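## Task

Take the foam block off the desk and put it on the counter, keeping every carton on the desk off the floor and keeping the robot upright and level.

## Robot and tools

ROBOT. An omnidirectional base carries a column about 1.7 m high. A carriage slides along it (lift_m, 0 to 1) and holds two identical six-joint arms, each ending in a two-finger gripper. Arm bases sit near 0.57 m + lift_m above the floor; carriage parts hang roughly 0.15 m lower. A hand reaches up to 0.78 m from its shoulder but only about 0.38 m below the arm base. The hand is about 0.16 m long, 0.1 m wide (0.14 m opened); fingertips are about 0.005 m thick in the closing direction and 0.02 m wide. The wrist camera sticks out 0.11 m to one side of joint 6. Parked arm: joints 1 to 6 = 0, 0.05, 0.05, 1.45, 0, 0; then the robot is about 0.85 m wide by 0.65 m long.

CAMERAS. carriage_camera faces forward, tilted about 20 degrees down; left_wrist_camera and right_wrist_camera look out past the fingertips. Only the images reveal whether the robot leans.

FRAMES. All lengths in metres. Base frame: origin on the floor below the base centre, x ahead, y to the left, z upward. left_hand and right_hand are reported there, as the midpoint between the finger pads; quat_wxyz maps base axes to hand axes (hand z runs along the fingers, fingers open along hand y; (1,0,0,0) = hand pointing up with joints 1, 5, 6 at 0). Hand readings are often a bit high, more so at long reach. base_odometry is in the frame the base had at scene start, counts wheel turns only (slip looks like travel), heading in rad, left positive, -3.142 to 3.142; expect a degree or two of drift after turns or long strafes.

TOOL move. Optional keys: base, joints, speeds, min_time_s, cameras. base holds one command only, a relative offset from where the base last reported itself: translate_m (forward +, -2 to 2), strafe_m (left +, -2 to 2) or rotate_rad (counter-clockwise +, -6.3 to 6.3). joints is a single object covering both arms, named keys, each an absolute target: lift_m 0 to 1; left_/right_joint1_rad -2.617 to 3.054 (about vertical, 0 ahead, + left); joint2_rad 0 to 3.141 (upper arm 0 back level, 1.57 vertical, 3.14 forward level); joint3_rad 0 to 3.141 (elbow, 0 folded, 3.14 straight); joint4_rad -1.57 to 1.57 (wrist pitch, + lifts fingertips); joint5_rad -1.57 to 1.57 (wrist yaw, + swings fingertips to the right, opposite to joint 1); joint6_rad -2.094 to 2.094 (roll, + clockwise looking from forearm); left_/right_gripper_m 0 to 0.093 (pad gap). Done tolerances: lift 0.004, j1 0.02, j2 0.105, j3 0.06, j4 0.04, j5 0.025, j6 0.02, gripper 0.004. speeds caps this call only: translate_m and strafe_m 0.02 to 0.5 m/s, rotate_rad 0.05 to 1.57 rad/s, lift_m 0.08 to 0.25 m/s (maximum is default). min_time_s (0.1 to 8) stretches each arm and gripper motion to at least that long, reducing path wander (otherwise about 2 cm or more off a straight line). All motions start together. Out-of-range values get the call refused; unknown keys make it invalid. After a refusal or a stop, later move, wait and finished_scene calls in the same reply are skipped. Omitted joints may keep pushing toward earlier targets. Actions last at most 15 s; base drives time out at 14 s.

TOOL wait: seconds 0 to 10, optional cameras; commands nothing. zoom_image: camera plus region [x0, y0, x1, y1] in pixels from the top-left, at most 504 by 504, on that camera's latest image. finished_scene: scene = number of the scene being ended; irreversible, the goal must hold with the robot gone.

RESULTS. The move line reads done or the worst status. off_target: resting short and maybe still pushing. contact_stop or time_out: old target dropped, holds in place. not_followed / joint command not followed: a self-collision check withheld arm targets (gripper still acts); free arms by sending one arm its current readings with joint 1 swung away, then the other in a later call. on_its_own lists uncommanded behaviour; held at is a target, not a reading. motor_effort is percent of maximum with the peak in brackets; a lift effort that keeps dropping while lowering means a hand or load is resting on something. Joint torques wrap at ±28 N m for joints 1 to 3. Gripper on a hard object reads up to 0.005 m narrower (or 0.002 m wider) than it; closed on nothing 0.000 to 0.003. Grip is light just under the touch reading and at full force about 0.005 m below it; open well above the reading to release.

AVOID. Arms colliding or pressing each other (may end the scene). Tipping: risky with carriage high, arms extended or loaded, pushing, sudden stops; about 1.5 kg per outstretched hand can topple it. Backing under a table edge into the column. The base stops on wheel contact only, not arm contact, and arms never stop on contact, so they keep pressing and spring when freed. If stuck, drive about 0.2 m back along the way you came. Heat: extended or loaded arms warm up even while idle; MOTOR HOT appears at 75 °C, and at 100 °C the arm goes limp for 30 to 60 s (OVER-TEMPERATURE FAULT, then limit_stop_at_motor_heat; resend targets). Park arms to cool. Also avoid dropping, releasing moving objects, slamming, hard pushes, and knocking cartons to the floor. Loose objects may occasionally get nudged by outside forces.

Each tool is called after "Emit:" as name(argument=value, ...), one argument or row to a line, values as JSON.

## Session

Emit:
move(
  cameras=["carriage_camera"],
)

Emit:
move(
  base={"rotate_rad": 1.57},
  joints={"lift_m": 0.9},
  cameras=["carriage_camera"],
)

Emit:
move(
  base={"rotate_rad": 1.57},
  cameras=["carriage_camera"],
)

Emit:
move(
  base={"rotate_rad": 1.57},
  cameras=["carriage_camera"],
)

Scene clock: 0.00 s.
Joint torques (N m): no reading
base_odometry: x=+0.000 y=+0.000 heading=+0.000
base_status: not commanded
joint_positions: lift_m=+0.300 left_joint1_rad=-0.005 left_joint2_rad=+0.047 left_joint3_rad=+0.038 left_joint4_rad=+1.447 left_joint5_rad=-0.039 left_joint6_rad=-0.008 left_gripper_m=+0.09396 right_joint1_rad=+0.004 right_joint2_rad=+0.041 right_joint3_rad=+0.059 right_joint4_rad=+1.485 right_joint5_rad=-0.003 right_joint6_rad=+0.011 right_gripper_m=+0.09396
joint_status: not commanded
motor_effort: lift_m=+30 drive_wheels=-2
left_hand: x=+0.2672 y=+0.3155 z=+1.2819 quat_wxyz=(+0.998, -0.020, +0.066, -0.006) (m; base frame)
right_hand: x=+0.2494 y=-0.3084 z=+1.2885 quat_wxyz=(+0.999, -0.001, +0.034, +0.008) (m; base frame)
pictures: carriage_camera
Images, in order (width x height): carriage_camera 504x504.

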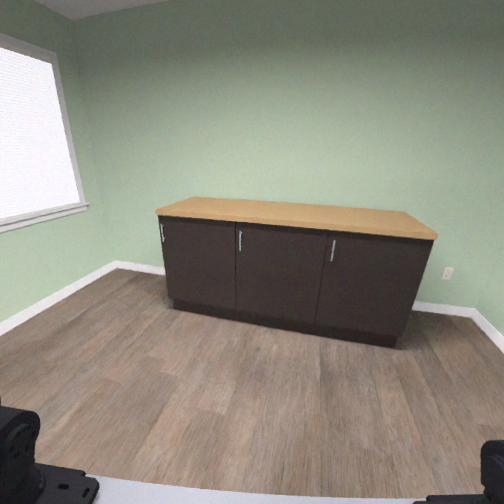

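Scene clock: 3.10 s.
Joint torques (N m): left_arm=[0.69 4.25 6 -0.22 -0.09 -0.04] | right_arm=[-0.01 4.51 6.98 -0.29 0.01 -0.11]
move: done
base_odometry: x=+0.000 y=+0.000 heading=+1.569
base_status: done
joint_positions: lift_m=+0.900 left_joint1_rad=-0.005 left_joint2_rad=+0.047 left_joint3_rad=+0.038 left_joint4_rad=+1.446 left_joint5_rad=-0.039 left_joint6_rad=-0.008 left_gripper_m=+0.09397 right_joint1_rad=+0.004 right_joint2_rad=+0.041 right_joint3_rad=+0.059 right_joint4_rad=+1.485 right_joint5_rad=-0.003 right_joint6_rad=+0.011 right_gripper_m=+0.09397
joint_status: all done
motor_effort: lift_m=+31(38) drive_wheels=+6(18)
left_hand: x=+0.2673 y=+0.3155 z=+1.8818 quat_wxyz=(+0.998, -0.020, +0.067, -0.006) (m; base frame)
right_hand: x=+0.2494 y=-0.3084 z=+1.8884 quat_wxyz=(+0.999, -0.001, +0.034, +0.008) (m; base frame)
pictures: carriage_camera
Images, in order (width x height): carriage_camera 504x504.

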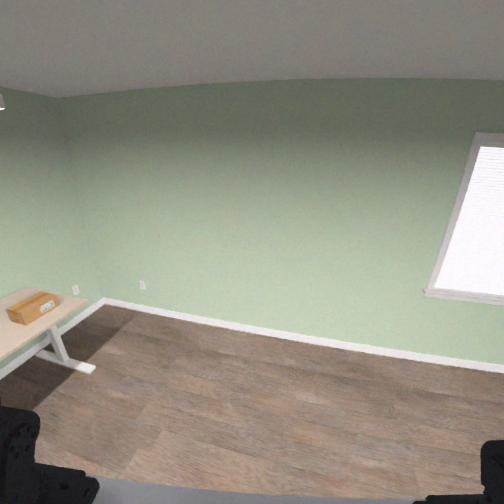

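Scene clock: 6.20 s.
Joint torques (N m): left_arm=[0.57 4.23 5.96 -0.2 -0.1 -0.05] | right_arm=[-0.08 4.49 6.97 -0.3 0.01 -0.11]
move: done
base_odometry: x=+0.000 y=+0.000 heading=+3.139
base_status: done
joint_positions: lift_m=+0.900 left_joint1_rad=-0.005 left_joint2_rad=+0.047 left_joint3_rad=+0.038 left_joint4_rad=+1.446 left_joint5_rad=-0.039 left_joint6_rad=-0.008 left_gripper_m=+0.09398 right_joint1_rad=+0.004 right_joint2_rad=+0.041 right_joint3_rad=+0.059 right_joint4_rad=+1.485 right_joint5_rad=-0.003 right_joint6_rad=+0.011 right_gripper_m=+0.09398
joint_status: not commanded
motor_effort: lift_m=+31(31) drive_wheels=+8(14)
left_hand: x=+0.2673 y=+0.3155 z=+1.8818 quat_wxyz=(+0.998, -0.020, +0.067, -0.006) (m; base frame)
right_hand: x=+0.2494 y=-0.3084 z=+1.8884 quat_wxyz=(+0.999, -0.001, +0.034, +0.008) (m; base frame)
pictures: carriage_camera
Images, in order (width x height): carriage_camera 504x504.

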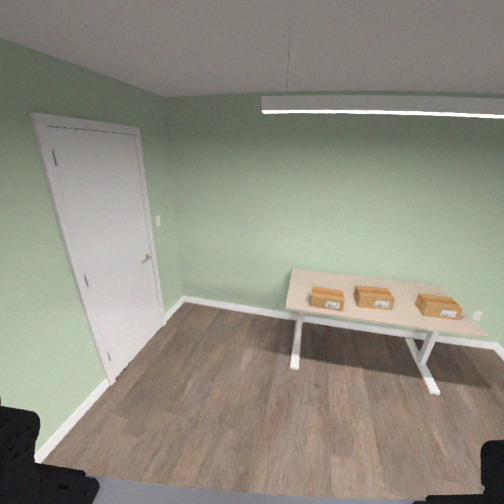

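Scene clock: 9.30 s.
Joint torques (N m): left_arm=[0.57 4.23 6.02 -0.21 -0.1 -0.05] | right_arm=[-0.08 4.48 7.02 -0.29 0 -0.12]
move: done
base_odometry: x=+0.000 y=+0.000 heading=-1.575
base_status: done
joint_positions: lift_m=+0.900 left_joint1_rad=-0.005 left_joint2_rad=+0.047 left_joint3_rad=+0.038 left_joint4_rad=+1.446 left_joint5_rad=-0.039 left_joint6_rad=-0.008 left_gripper_m=+0.09398 right_joint1_rad=+0.004 right_joint2_rad=+0.041 right_joint3_rad=+0.059 right_joint4_rad=+1.485 right_joint5_rad=-0.003 right_joint6_rad=+0.011 right_gripper_m=+0.09398
joint_status: not commanded
motor_effort: lift_m=+31(31) drive_wheels=+7(15)
left_hand: x=+0.2673 y=+0.3155 z=+1.8818 quat_wxyz=(+0.998, -0.020, +0.067, -0.006) (m; base frame)
right_hand: x=+0.2494 y=-0.3084 z=+1.8884 quat_wxyz=(+0.999, -0.001, +0.034, +0.008) (m; base frame)
pictures: carriage_camera
Images, in order (width x height): carriage_camera 504x504.

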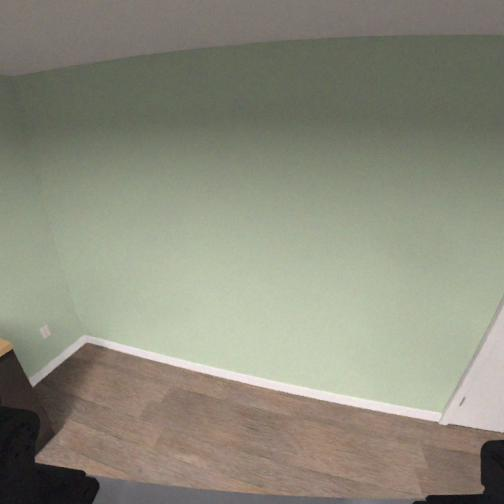

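Emit:
move(
  base={"rotate_rad": -1.773},
  joints={"lift_m": 1.0},
  cameras=[],
)

Emit:
move(
  base={"translate_m": 0.9},
  cameras=["carriage_camera"],
)

Emit:
zoom_image(
  camera="carriage_camera",
  region=[150, 260, 400, 504],
)

Emit:
move(
  base={"strafe_m": -0.5},
  cameras=["carriage_camera"],
)

Scene clock: 23.83 s.
Joint torques (N m): left_arm=[0.75 4.19 6.02 -0.2 -0.1 -0.05] | right_arm=[-0.03 4.48 6.93 -0.3 0.01 -0.11]
move: done
base_odometry: x=+0.000 y=+0.000 heading=+2.936
base_status: done
joint_positions: lift_m=+0.997 left_joint1_rad=-0.005 left_joint2_rad=+0.047 left_joint3_rad=+0.038 left_joint4_rad=+1.446 left_joint5_rad=-0.039 left_joint6_rad=-0.008 left_gripper_m=+0.09399 right_joint1_rad=+0.004 right_joint2_rad=+0.041 right_joint3_rad=+0.059 right_joint4_rad=+1.485 right_joint5_rad=-0.003 right_joint6_rad=+0.011 right_gripper_m=+0.09399
joint_status: all done
joint sent to its limit — lift_m, upper limit.
motor_effort: lift_m=+31(37) drive_wheels=+8(17)
left_hand: x=+0.2675 y=+0.3156 z=+1.9788 quat_wxyz=(+0.998, -0.020, +0.067, -0.006) (m; base frame)
right_hand: x=+0.2494 y=-0.3084 z=+1.9855 quat_wxyz=(+0.999, -0.001, +0.034, +0.008) (m; base frame)
pictures: none
No camera images: "cameras" was empty.

Scene clock: 28.03 s.
Joint torques (N m): left_arm=[0.64 4.15 5.98 -0.22 -0.09 -0.06] | right_arm=[-0.03 4.44 7.02 -0.29 0.01 -0.12]
move: done
base_odometry: x=-0.881 y=+0.186 heading=+2.935
base_status: done
joint_positions: lift_m=+0.997 left_joint1_rad=-0.005 left_joint2_rad=+0.047 left_joint3_rad=+0.038 left_joint4_rad=+1.445 left_joint5_rad=-0.039 left_joint6_rad=-0.008 left_gripper_m=+0.09399 right_joint1_rad=+0.004 right_joint2_rad=+0.041 right_joint3_rad=+0.059 right_joint4_rad=+1.485 right_joint5_rad=-0.003 right_joint6_rad=+0.011 right_gripper_m=+0.09399
joint_status: not commanded
motor_effort: lift_m=+31(31) drive_wheels=-9(23)
left_hand: x=+0.2676 y=+0.3156 z=+1.9788 quat_wxyz=(+0.998, -0.020, +0.067, -0.006) (m; base frame)
right_hand: x=+0.2495 y=-0.3084 z=+1.9854 quat_wxyz=(+0.999, -0.001, +0.034, +0.008) (m; base frame)
pictures: carriage_camera
Images, in order (width x height): carriage_camera 504x504.

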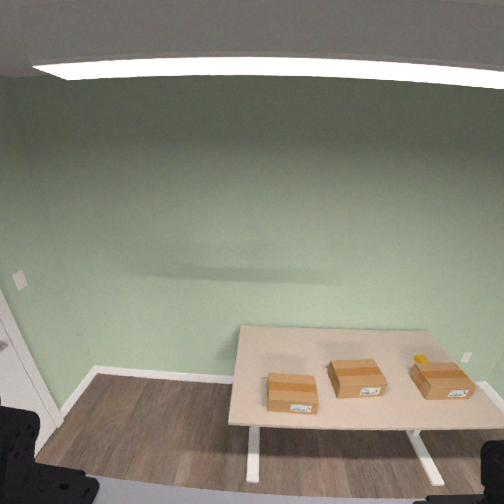

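Scaled by 2.016 from the camera's 504x504 image, which has a finer 720x720 frame.

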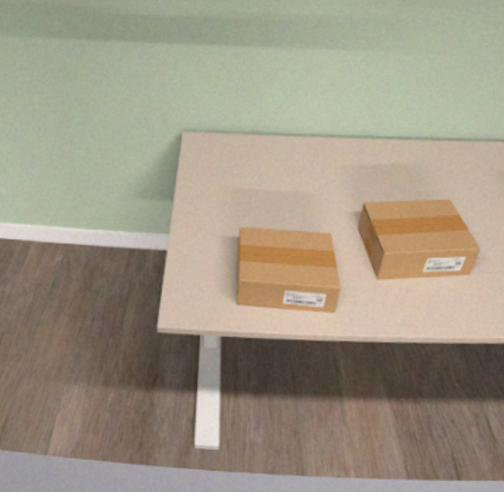

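Scene clock: 31.17 s.
Joint torques (N m): left_arm=[0.46 4.23 6.01 -0.19 -0.07 -0.04] | right_arm=[-0.03 4.49 7.01 -0.29 0 -0.11]
move: done
base_odometry: x=-0.779 y=+0.675 heading=+2.935
base_status: done
joint_positions: lift_m=+0.997 left_joint1_rad=-0.005 left_joint2_rad=+0.047 left_joint3_rad=+0.038 left_joint4_rad=+1.444 left_joint5_rad=-0.039 left_joint6_rad=-0.008 left_gripper_m=+0.09399 right_joint1_rad=+0.005 right_joint2_rad=+0.041 right_joint3_rad=+0.059 right_joint4_rad=+1.485 right_joint5_rad=-0.003 right_joint6_rad=+0.011 right_gripper_m=+0.09399
joint_status: not commanded
motor_effort: lift_m=+31(31) drive_wheels=-5(11)
left_hand: x=+0.2677 y=+0.3156 z=+1.9788 quat_wxyz=(+0.998, -0.020, +0.068, -0.005) (m; base frame)
right_hand: x=+0.2495 y=-0.3084 z=+1.9854 quat_wxyz=(+0.999, -0.001, +0.034, +0.008) (m; base frame)
pictures: carriage_camera
Images, in order (width x height): carriage_camera 504x504.

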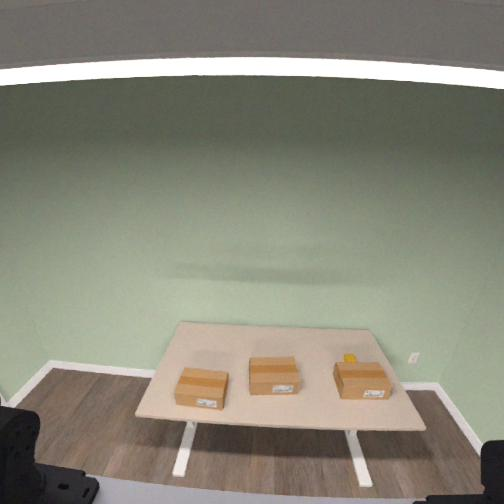

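Emit:
move(
  base={"strafe_m": -0.929},
  joints={"lift_m": 0.65, "left_joint1_rad": 0.0, "left_joint2_rad": 3.023, "left_joint3_rad": 1.959, "left_joint4_rad": -0.507, "left_joint5_rad": 0, "left_joint6_rad": 0},
  min_time_s=2.2,
  cameras=[],
)

Emit:
move(
  base={"translate_m": 0.565},
  cameras=["carriage_camera", "left_wrist_camera"],
)

Scene clock: 50.20 s.
Joint torques (N m): left_arm=[0.91 -15.17 6.56 0.5 -0.06 0.04] | right_arm=[-0.14 4.48 7.01 -0.28 0 -0.11]
move: done
base_odometry: x=-0.589 y=+1.584 heading=+2.936
base_status: done
joint_positions: lift_m=+0.650 left_joint1_rad=-0.005 left_joint2_rad=+3.009 left_joint3_rad=+1.943 left_joint4_rad=-0.493 left_joint5_rad=-0.005 left_joint6_rad=-0.008 left_gripper_m=+0.09399 right_joint1_rad=+0.005 right_joint2_rad=+0.041 right_joint3_rad=+0.059 right_joint4_rad=+1.485 right_joint5_rad=-0.003 right_joint6_rad=+0.011 right_gripper_m=+0.09399
joint_status: all done
motor_effort: lift_m=+28(29) drive_wheels=-3(11)
left_hand: x=+0.6884 y=+0.3076 z=+0.9218 quat_wxyz=(+0.006, -0.002, +1.000, +0.003) (m; base frame)
right_hand: x=+0.2495 y=-0.3084 z=+1.6386 quat_wxyz=(+0.999, -0.001, +0.034, +0.008) (m; base frame)
pictures: none
No camera images: "cameras" was empty.

Scene clock: 53.63 s.
Joint torques (N m): left_arm=[0.99 -15.17 6.64 0.48 -0.06 0.04] | right_arm=[-0.09 4.48 7.01 -0.28 0.01 -0.12]
move: done
base_odometry: x=-1.142 y=+1.701 heading=+2.935
base_status: done
joint_positions: lift_m=+0.650 left_joint1_rad=-0.004 left_joint2_rad=+3.009 left_joint3_rad=+1.943 left_joint4_rad=-0.498 left_joint5_rad=-0.005 left_joint6_rad=-0.008 left_gripper_m=+0.09399 right_joint1_rad=+0.005 right_joint2_rad=+0.041 right_joint3_rad=+0.059 right_joint4_rad=+1.485 right_joint5_rad=-0.003 right_joint6_rad=+0.011 right_gripper_m=+0.09399
joint_status: not commanded
motor_effort: lift_m=+28(28) drive_wheels=-9(18)
left_hand: x=+0.6872 y=+0.3080 z=+0.9218 quat_wxyz=(+0.003, -0.002, +1.000, +0.003) (m; base frame)
right_hand: x=+0.2496 y=-0.3084 z=+1.6386 quat_wxyz=(+0.999, -0.001, +0.034, +0.008) (m; base frame)
pictures: carriage_camera, left_wrist_camera
Images, in order (width x height): carriage_camera 504x504, left_wrist_camera 504x504.

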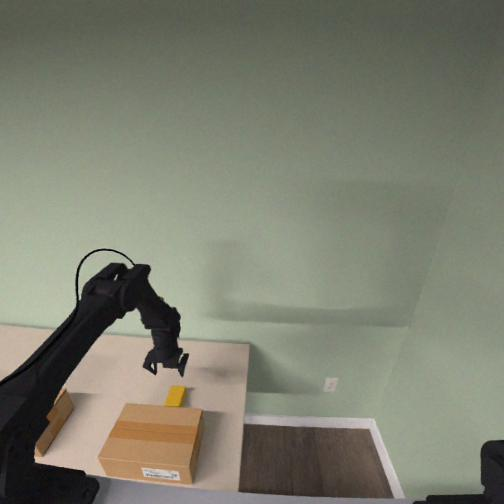

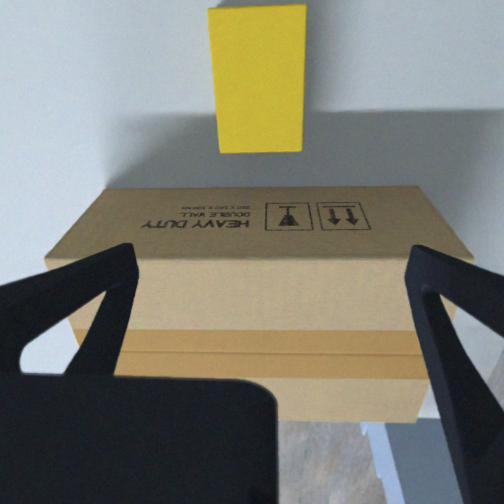

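Emit:
move(
  base={"translate_m": 0.032},
  joints={"lift_m": 0.57, "left_joint1_rad": 0.014, "left_joint6_rad": -0.025},
  cameras=["left_wrist_camera"],
)

Emit:
move(
  joints={"lift_m": 0.535},
  cameras=["left_wrist_camera"],
)

Scene clock: 69.67 s.
Joint torques (N m): left_arm=[0.84 -15.51 6.05 0.54 -0.07 -0.15] | right_arm=[-0.13 4.44 7.01 -0.27 0 -0.12]
move: done
base_odometry: x=-1.173 y=+1.708 heading=+2.934
base_status: done
joint_positions: lift_m=+0.570 left_joint1_rad=+0.012 left_joint2_rad=+3.012 left_joint3_rad=+1.947 left_joint4_rad=-0.501 left_joint5_rad=-0.005 left_joint6_rad=-0.016 left_gripper_m=+0.09399 right_joint1_rad=+0.005 right_joint2_rad=+0.041 right_joint3_rad=+0.059 right_joint4_rad=+1.484 right_joint5_rad=-0.003 right_joint6_rad=+0.011 right_gripper_m=+0.09399
joint_status: all done
motor_effort: lift_m=+27(29) drive_wheels=-7(14)
left_hand: x=+0.6868 y=+0.3154 z=+0.8413 quat_wxyz=(+0.002, -0.014, +1.000, +0.003) (m; base frame)
right_hand: x=+0.2497 y=-0.3084 z=+1.5587 quat_wxyz=(+0.999, -0.001, +0.034, +0.008) (m; base frame)
pictures: left_wrist_camera
Images, in order (width x height): left_wrist_camera 504x504.

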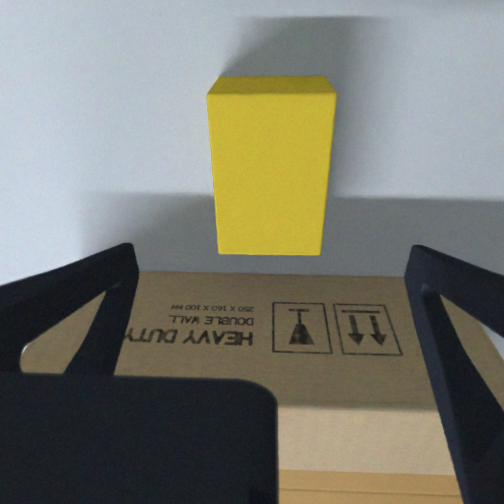

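Scene clock: 70.33 s.
Joint torques (N m): left_arm=[0.85 -15.72 5.94 0.54 -0.07 -0.14] | right_arm=[-0.09 4.44 6.97 -0.28 -0.01 -0.11]
move: done
base_odometry: x=-1.173 y=+1.708 heading=+2.934
base_status: not commanded
joint_positions: lift_m=+0.535 left_joint1_rad=+0.012 left_joint2_rad=+3.015 left_joint3_rad=+1.949 left_joint4_rad=-0.503 left_joint5_rad=-0.005 left_joint6_rad=-0.016 left_gripper_m=+0.09399 right_joint1_rad=+0.005 right_joint2_rad=+0.041 right_joint3_rad=+0.059 right_joint4_rad=+1.484 right_joint5_rad=-0.003 right_joint6_rad=+0.011 right_gripper_m=+0.09399
joint_status: all done
motor_effort: lift_m=+28(29) drive_wheels=+2(8)
left_hand: x=+0.6861 y=+0.3154 z=+0.8052 quat_wxyz=(+0.001, -0.014, +1.000, +0.003) (m; base frame)
right_hand: x=+0.2497 y=-0.3084 z=+1.5236 quat_wxyz=(+0.999, -0.001, +0.034, +0.008) (m; base frame)
pictures: left_wrist_camera
Images, in order (width x height): left_wrist_camera 504x504.

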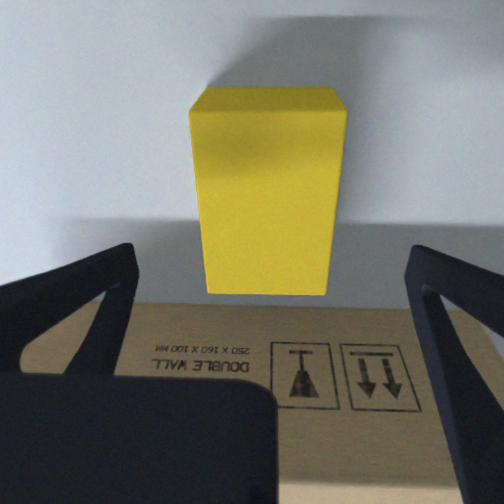

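Emit:
move(
  joints={"lift_m": 0.478},
  speeds={"lift_m": 0.15},
  cameras=[],
)

Emit:
move(
  joints={"left_gripper_m": 0.044},
  min_time_s=1.2,
  cameras=["left_wrist_camera"],
)

Emit:
move(
  joints={"lift_m": 0.53},
  cameras=["left_wrist_camera"],
)

Scene clock: 77.70 s.
Joint torques (N m): left_arm=[0.72 -15.73 5.81 0.53 -0.07 -0.16] | right_arm=[-0.12 4.46 7.01 -0.28 0.01 -0.13]
move: done
base_odometry: x=-1.173 y=+1.708 heading=+2.934
base_status: not commanded
joint_positions: lift_m=+0.478 left_joint1_rad=+0.012 left_joint2_rad=+3.015 left_joint3_rad=+1.951 left_joint4_rad=-0.503 left_joint5_rad=-0.005 left_joint6_rad=-0.016 left_gripper_m=+0.09399 right_joint1_rad=+0.005 right_joint2_rad=+0.041 right_joint3_rad=+0.059 right_joint4_rad=+1.484 right_joint5_rad=-0.003 right_joint6_rad=+0.011 right_gripper_m=+0.09399
joint_status: all done
motor_effort: lift_m=+28(29) drive_wheels=+3(7)
left_hand: x=+0.6867 y=+0.3154 z=+0.7484 quat_wxyz=(+0.002, -0.014, +1.000, +0.003) (m; base frame)
right_hand: x=+0.2497 y=-0.3084 z=+1.4666 quat_wxyz=(+0.999, -0.001, +0.034, +0.008) (m; base frame)
pictures: none
No camera images: "cameras" was empty.

Scene clock: 79.17 s.
Joint torques (N m): left_arm=[0.75 -15.8 5.75 0.54 -0.05 -0.14] | right_arm=[-0.1 4.48 6.97 -0.28 0.01 -0.12]
move: off_target
base_odometry: x=-1.173 y=+1.708 heading=+2.934
base_status: not commanded
joint_positions: lift_m=+0.478 left_joint1_rad=+0.012 left_joint2_rad=+3.015 left_joint3_rad=+1.951 left_joint4_rad=-0.503 left_joint5_rad=-0.005 left_joint6_rad=-0.016 left_gripper_m=+0.05548 right_joint1_rad=+0.005 right_joint2_rad=+0.041 right_joint3_rad=+0.059 right_joint4_rad=+1.484 right_joint5_rad=-0.003 right_joint6_rad=+0.011 right_gripper_m=+0.09399
joint_status: left_gripper_m off_target (ended at +0.05551, target +0.04400)
motor_effort: lift_m=+28(28) drive_wheels=+2(5)
left_hand: x=+0.6867 y=+0.3154 z=+0.7484 quat_wxyz=(+0.002, -0.014, +1.000, +0.003) (m; base frame)
right_hand: x=+0.2497 y=-0.3084 z=+1.4666 quat_wxyz=(+0.999, -0.001, +0.034, +0.008) (m; base frame)
pictures: left_wrist_camera
Images, in order (width x height): left_wrist_camera 504x504.

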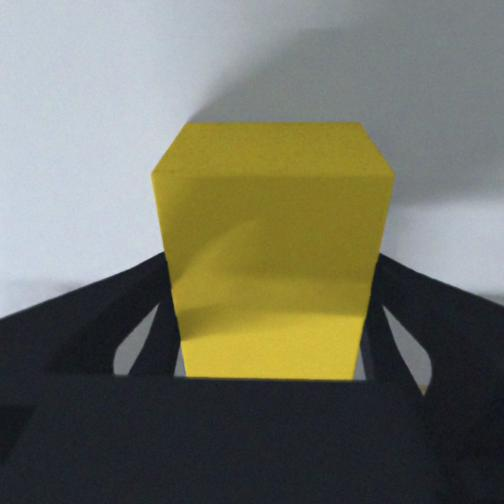

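Scene clock: 79.90 s.
Joint torques (N m): left_arm=[0.75 -16.02 5.59 0.56 -0.06 -0.15] | right_arm=[-0.06 4.49 7.02 -0.28 0.01 -0.12]
move: done
base_odometry: x=-1.173 y=+1.708 heading=+2.934
base_status: not commanded
joint_positions: lift_m=+0.530 left_joint1_rad=+0.012 left_joint2_rad=+3.017 left_joint3_rad=+1.953 left_joint4_rad=-0.504 left_joint5_rad=-0.005 left_joint6_rad=-0.016 left_gripper_m=+0.05548 right_joint1_rad=+0.005 right_joint2_rad=+0.041 right_joint3_rad=+0.059 right_joint4_rad=+1.484 right_joint5_rad=-0.003 right_joint6_rad=+0.011 right_gripper_m=+0.09399
joint_status: all done
motor_effort: lift_m=+31(38) drive_wheels=+2(8)
left_hand: x=+0.6867 y=+0.3154 z=+0.7997 quat_wxyz=(+0.001, -0.014, +1.000, +0.003) (m; base frame)
right_hand: x=+0.2497 y=-0.3084 z=+1.5184 quat_wxyz=(+0.999, -0.001, +0.034, +0.008) (m; base frame)
pictures: left_wrist_camera
Images, in order (width x height): left_wrist_camera 504x504.

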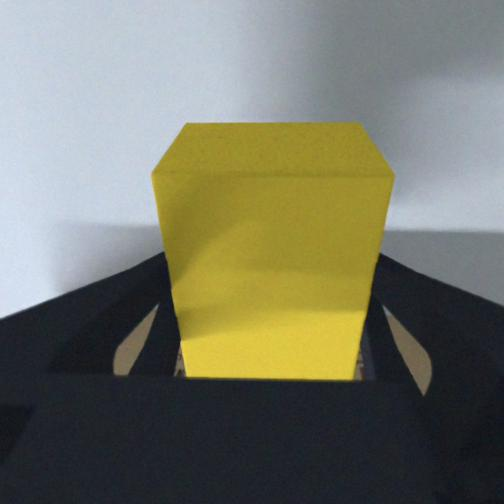

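Emit:
move(
  joints={"lift_m": 0.78},
  cameras=[],
)

Emit:
move(
  base={"translate_m": -0.6},
  cameras=[],
)

Emit:
move(
  base={"rotate_rad": 2.401},
  cameras=[],
)

Emit:
move(
  base={"translate_m": 1.748},
  cameras=[],
)

Emit:
move(
  base={"rotate_rad": 0.778},
  cameras=["carriage_camera", "left_wrist_camera"],
)

Scene clock: 104.80 s.
Joint torques (N m): left_arm=[0.65 -16.02 5.49 0.55 -0.05 -0.15] | right_arm=[-0.08 4.45 6.95 -0.28 -0.01 -0.12]
move: done
base_odometry: x=-1.173 y=+1.708 heading=+2.934
base_status: not commanded
joint_positions: lift_m=+0.780 left_joint1_rad=+0.012 left_joint2_rad=+3.018 left_joint3_rad=+1.953 left_joint4_rad=-0.504 left_joint5_rad=-0.005 left_joint6_rad=-0.016 left_gripper_m=+0.05548 right_joint1_rad=+0.005 right_joint2_rad=+0.041 right_joint3_rad=+0.059 right_joint4_rad=+1.484 right_joint5_rad=-0.003 right_joint6_rad=+0.011 right_gripper_m=+0.09399
joint_status: all done
motor_effort: lift_m=+31(37) drive_wheels=-5(8)
left_hand: x=+0.6864 y=+0.3154 z=+1.0493 quat_wxyz=(+0.001, -0.014, +1.000, +0.003) (m; base frame)
right_hand: x=+0.2497 y=-0.3084 z=+1.7683 quat_wxyz=(+0.999, -0.001, +0.034, +0.008) (m; base frame)
pictures: none
No camera images: "cameras" was empty.

Scene clock: 108.20 s.
Joint torques (N m): left_arm=[0.72 -16.1 5.53 0.56 -0.06 -0.14] | right_arm=[-0.08 4.49 6.99 -0.28 0 -0.12]
move: done
base_odometry: x=-0.586 y=+1.584 heading=+2.934
base_status: done
joint_positions: lift_m=+0.780 left_joint1_rad=+0.012 left_joint2_rad=+3.018 left_joint3_rad=+1.953 left_joint4_rad=-0.504 left_joint5_rad=-0.005 left_joint6_rad=-0.016 left_gripper_m=+0.05548 right_joint1_rad=+0.005 right_joint2_rad=+0.041 right_joint3_rad=+0.059 right_joint4_rad=+1.485 right_joint5_rad=-0.003 right_joint6_rad=+0.011 right_gripper_m=+0.09399
joint_status: not commanded
motor_effort: lift_m=+31(31) drive_wheels=-2(14)
left_hand: x=+0.6864 y=+0.3154 z=+1.0493 quat_wxyz=(+0.001, -0.014, +1.000, +0.002) (m; base frame)
right_hand: x=+0.2496 y=-0.3084 z=+1.7684 quat_wxyz=(+0.999, -0.001, +0.034, +0.008) (m; base frame)
pictures: none
No camera images: "cameras" was empty.

Scene clock: 111.97 s.
Joint torques (N m): left_arm=[0.38 -16.01 5.52 0.48 -0.13 -0.13] | right_arm=[-0.13 4.45 6.98 -0.28 0 -0.12]
move: done
base_odometry: x=-0.586 y=+1.584 heading=-0.948
base_status: done
joint_positions: lift_m=+0.780 left_joint1_rad=+0.017 left_joint2_rad=+3.018 left_joint3_rad=+1.953 left_joint4_rad=-0.498 left_joint5_rad=-0.003 left_joint6_rad=-0.017 left_gripper_m=+0.05549 right_joint1_rad=+0.005 right_joint2_rad=+0.041 right_joint3_rad=+0.059 right_joint4_rad=+1.485 right_joint5_rad=-0.003 right_joint6_rad=+0.011 right_gripper_m=+0.09400
joint_status: not commanded
motor_effort: lift_m=+31(31) drive_wheels=+7(18)
left_hand: x=+0.6880 y=+0.3172 z=+1.0493 quat_wxyz=(+0.004, -0.017, +1.000, +0.001) (m; base frame)
right_hand: x=+0.2496 y=-0.3084 z=+1.7684 quat_wxyz=(+0.999, -0.001, +0.034, +0.008) (m; base frame)
pictures: none
No camera images: "cameras" was empty.

Scene clock: 117.77 s.
Joint torques (N m): left_arm=[0.36 -16.03 5.45 0.52 -0.09 -0.14] | right_arm=[-0.06 4.49 6.99 -0.28 0.02 -0.12]
move: done
base_odometry: x=+0.435 y=+0.166 heading=-0.947
base_status: done
joint_positions: lift_m=+0.780 left_joint1_rad=+0.017 left_joint2_rad=+3.018 left_joint3_rad=+1.953 left_joint4_rad=-0.501 left_joint5_rad=-0.003 left_joint6_rad=-0.017 left_gripper_m=+0.05549 right_joint1_rad=+0.005 right_joint2_rad=+0.041 right_joint3_rad=+0.059 right_joint4_rad=+1.485 right_joint5_rad=-0.003 right_joint6_rad=+0.011 right_gripper_m=+0.09400
joint_status: not commanded
motor_effort: lift_m=+31(31) drive_wheels=-10(23)
left_hand: x=+0.6871 y=+0.3170 z=+1.0493 quat_wxyz=(+0.002, -0.017, +1.000, +0.001) (m; base frame)
right_hand: x=+0.2495 y=-0.3084 z=+1.7684 quat_wxyz=(+0.999, -0.001, +0.034, +0.008) (m; base frame)
pictures: none
No camera images: "cameras" was empty.

Scene clock: 120.03 s.
Joint torques (N m): left_arm=[0.49 -16.13 5.49 0.51 -0.11 -0.13] | right_arm=[-0.1 4.46 6.95 -0.29 -0.01 -0.12]
move: done
base_odometry: x=+0.435 y=+0.166 heading=-0.170
base_status: done
joint_positions: lift_m=+0.780 left_joint1_rad=+0.019 left_joint2_rad=+3.018 left_joint3_rad=+1.953 left_joint4_rad=-0.501 left_joint5_rad=-0.003 left_joint6_rad=-0.017 left_gripper_m=+0.05549 right_joint1_rad=+0.005 right_joint2_rad=+0.041 right_joint3_rad=+0.059 right_joint4_rad=+1.485 right_joint5_rad=-0.003 right_joint6_rad=+0.011 right_gripper_m=+0.09400
joint_status: not commanded
motor_effort: lift_m=+31(31) drive_wheels=+8(17)
left_hand: x=+0.6871 y=+0.3179 z=+1.0493 quat_wxyz=(+0.002, -0.018, +1.000, +0.001) (m; base frame)
right_hand: x=+0.2495 y=-0.3084 z=+1.7684 quat_wxyz=(+0.999, -0.001, +0.034, +0.008) (m; base frame)
pictures: carriage_camera, left_wrist_camera
Images, in order (width x height): carriage_camera 504x504, left_wrist_camera 504x504.

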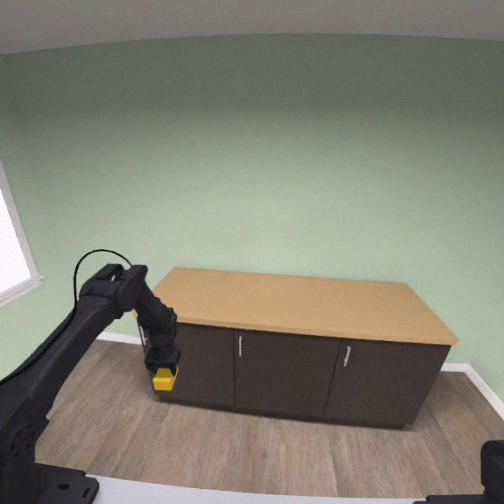

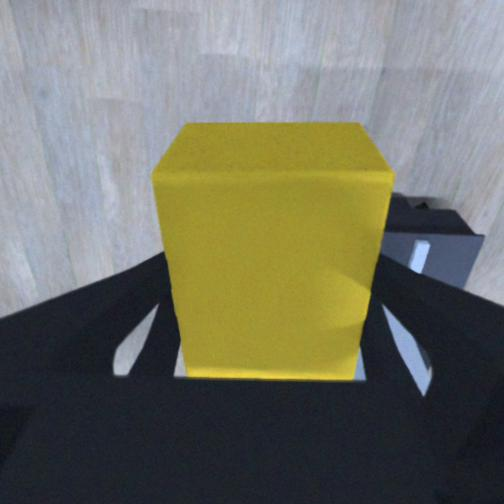

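Emit:
move(
  base={"translate_m": 0.6},
  cameras=["carriage_camera", "left_wrist_camera"],
)

Emit:
move(
  joints={"lift_m": 0.685},
  cameras=["left_wrist_camera"],
)

Emit:
move(
  joints={"lift_m": 0.672},
  speeds={"lift_m": 0.08},
  cameras=[],
)

Emit:
move(
  joints={"lift_m": 0.66},
  speeds={"lift_m": 0.08},
  cameras=["left_wrist_camera"],
)

Scene clock: 137.30 s.
Joint torques (N m): left_arm=[0.35 -16.12 5.49 0.53 -0.09 -0.14] | right_arm=[-0.13 4.52 7.01 -0.3 0 -0.12]
move: done
base_odometry: x=+1.027 y=+0.066 heading=-0.168
base_status: done
joint_positions: lift_m=+0.780 left_joint1_rad=+0.017 left_joint2_rad=+3.018 left_joint3_rad=+1.953 left_joint4_rad=-0.502 left_joint5_rad=-0.003 left_joint6_rad=-0.017 left_gripper_m=+0.05549 right_joint1_rad=+0.005 right_joint2_rad=+0.041 right_joint3_rad=+0.059 right_joint4_rad=+1.485 right_joint5_rad=-0.003 right_joint6_rad=+0.011 right_gripper_m=+0.09400
joint_status: not commanded
motor_effort: lift_m=+31(31) drive_wheels=-11(22)
left_hand: x=+0.6868 y=+0.3174 z=+1.0493 quat_wxyz=(+0.002, -0.017, +1.000, +0.001) (m; base frame)
right_hand: x=+0.2495 y=-0.3084 z=+1.7684 quat_wxyz=(+0.999, -0.001, +0.034, +0.008) (m; base frame)
pictures: carriage_camera, left_wrist_camera
Images, in order (width x height): carriage_camera 504x504, left_wrist_camera 504x504.

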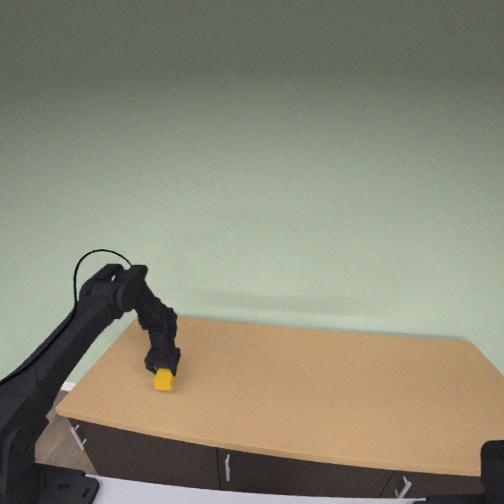

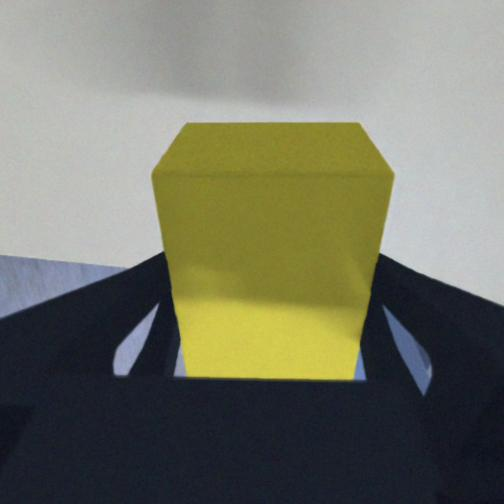

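Scene clock: 138.20 s.
Joint torques (N m): left_arm=[0.36 -16.23 5.37 0.53 -0.08 -0.14] | right_arm=[-0.12 4.49 6.99 -0.29 0 -0.12]
move: done
base_odometry: x=+1.027 y=+0.066 heading=-0.168
base_status: not commanded
joint_positions: lift_m=+0.685 left_joint1_rad=+0.017 left_joint2_rad=+3.019 left_joint3_rad=+1.954 left_joint4_rad=-0.503 left_joint5_rad=-0.003 left_joint6_rad=-0.017 left_gripper_m=+0.05549 right_joint1_rad=+0.005 right_joint2_rad=+0.041 right_joint3_rad=+0.059 right_joint4_rad=+1.485 right_joint5_rad=-0.003 right_joint6_rad=+0.011 right_gripper_m=+0.09400
joint_status: all done
motor_effort: lift_m=+28(29) drive_wheels=-11(13)
left_hand: x=+0.6864 y=+0.3174 z=+0.9543 quat_wxyz=(+0.001, -0.017, +1.000, +0.001) (m; base frame)
right_hand: x=+0.2495 y=-0.3084 z=+1.6736 quat_wxyz=(+0.999, -0.001, +0.034, +0.008) (m; base frame)
pictures: left_wrist_camera
Images, in order (width x height): left_wrist_camera 504x504.

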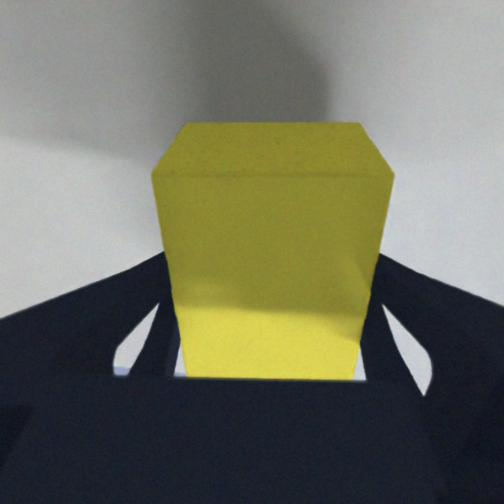

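Scene clock: 138.73 s.
Joint torques (N m): left_arm=[0.29 -16.24 5.56 0.54 -0.09 -0.13] | right_arm=[-0.1 4.45 6.99 -0.3 0 -0.11]
move: done
base_odometry: x=+1.027 y=+0.066 heading=-0.168
base_status: not commanded
joint_positions: lift_m=+0.672 left_joint1_rad=+0.017 left_joint2_rad=+3.019 left_joint3_rad=+1.955 left_joint4_rad=-0.504 left_joint5_rad=-0.003 left_joint6_rad=-0.017 left_gripper_m=+0.05549 right_joint1_rad=+0.005 right_joint2_rad=+0.041 right_joint3_rad=+0.059 right_joint4_rad=+1.485 right_joint5_rad=-0.003 right_joint6_rad=+0.011 right_gripper_m=+0.09400
joint_status: all done
motor_effort: lift_m=+27(28) drive_wheels=-9(12)
left_hand: x=+0.6866 y=+0.3174 z=+0.9415 quat_wxyz=(+0.001, -0.017, +1.000, +0.001) (m; base frame)
right_hand: x=+0.2495 y=-0.3084 z=+1.6607 quat_wxyz=(+0.999, -0.001, +0.034, +0.008) (m; base frame)
pictures: none
No camera images: "cameras" was empty.

Scene clock: 139.23 s.
Joint torques (N m): left_arm=[0.47 -14.68 5.16 0.79 -0.07 -0.13] | right_arm=[-0.14 4.56 6.99 -0.27 0.01 -0.12]
move: done
base_odometry: x=+1.027 y=+0.065 heading=-0.168
base_status: not commanded
joint_positions: lift_m=+0.660 left_joint1_rad=+0.017 left_joint2_rad=+3.003 left_joint3_rad=+1.958 left_joint4_rad=-0.525 left_joint5_rad=-0.003 left_joint6_rad=-0.017 left_gripper_m=+0.05549 right_joint1_rad=+0.005 right_joint2_rad=+0.041 right_joint3_rad=+0.059 right_joint4_rad=+1.485 right_joint5_rad=-0.003 right_joint6_rad=+0.011 right_gripper_m=+0.09400
joint_status: all done
motor_effort: lift_m=+26(26) drive_wheels=+6(12)
left_hand: x=+0.6892 y=+0.3175 z=+0.9372 quat_wxyz=(+0.000, -0.017, +1.000, +0.002) (m; base frame)
right_hand: x=+0.2495 y=-0.3084 z=+1.6488 quat_wxyz=(+0.999, -0.001, +0.034, +0.008) (m; base frame)
pictures: left_wrist_camera
Images, in order (width x height): left_wrist_camera 504x504.

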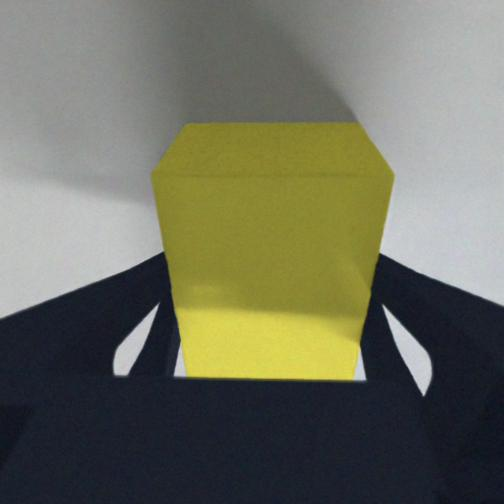

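Emit:
move(
  joints={"left_gripper_m": 0.093},
  min_time_s=0.8,
  cameras=[],
)

Emit:
move(
  joints={"lift_m": 0.8},
  cameras=["left_wrist_camera"],
)

Scene clock: 144.57 s.
Joint torques (N m): left_arm=[0.34 -14.84 5.11 0.71 -0.1 -0.13] | right_arm=[-0.1 4.52 7.02 -0.29 0 -0.11]
move: done
base_odometry: x=+1.027 y=+0.065 heading=-0.168
base_status: not commanded
joint_positions: lift_m=+0.660 left_joint1_rad=+0.017 left_joint2_rad=+3.005 left_joint3_rad=+1.958 left_joint4_rad=-0.517 left_joint5_rad=-0.003 left_joint6_rad=-0.017 left_gripper_m=+0.09294 right_joint1_rad=+0.005 right_joint2_rad=+0.041 right_joint3_rad=+0.059 right_joint4_rad=+1.485 right_joint5_rad=-0.003 right_joint6_rad=+0.011 right_gripper_m=+0.09400
joint_status: all done
motor_effort: lift_m=+25(26) drive_wheels=+9(9)
left_hand: x=+0.6902 y=+0.3176 z=+0.9362 quat_wxyz=(+0.003, -0.017, +1.000, +0.002) (m; base frame)
right_hand: x=+0.2495 y=-0.3084 z=+1.6488 quat_wxyz=(+0.999, -0.001, +0.034, +0.008) (m; base frame)
pictures: none
No camera images: "cameras" was empty.

Scene clock: 145.67 s.
Joint torques (N m): left_arm=[0.39 -15.76 5.18 0.63 -0.08 -0.15] | right_arm=[-0.1 4.55 7.01 -0.3 0 -0.12]
move: done
base_odometry: x=+1.027 y=+0.065 heading=-0.168
base_status: not commanded
joint_positions: lift_m=+0.800 left_joint1_rad=+0.017 left_joint2_rad=+3.014 left_joint3_rad=+1.958 left_joint4_rad=-0.509 left_joint5_rad=-0.003 left_joint6_rad=-0.017 left_gripper_m=+0.09294 right_joint1_rad=+0.005 right_joint2_rad=+0.041 right_joint3_rad=+0.059 right_joint4_rad=+1.485 right_joint5_rad=-0.003 right_joint6_rad=+0.011 right_gripper_m=+0.09400
joint_status: all done
motor_effort: lift_m=+31(37) drive_wheels=+8(10)
left_hand: x=+0.6889 y=+0.3175 z=+1.0719 quat_wxyz=(+0.003, -0.017, +1.000, +0.002) (m; base frame)
right_hand: x=+0.2495 y=-0.3084 z=+1.7884 quat_wxyz=(+0.999, -0.001, +0.034, +0.008) (m; base frame)
pictures: left_wrist_camera
Images, in order (width x height): left_wrist_camera 504x504.

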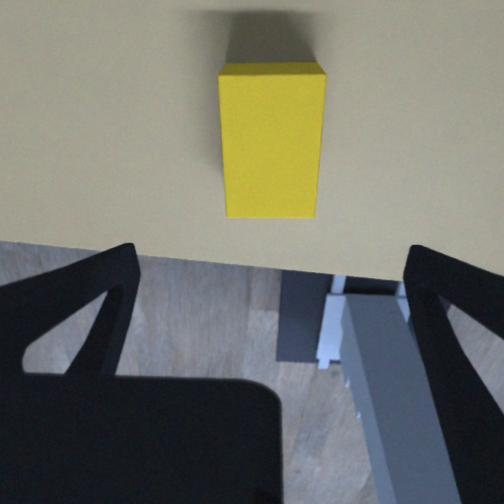

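Emit:
finished_scene(
  scene=2,
)

The scene is finished: the task was done.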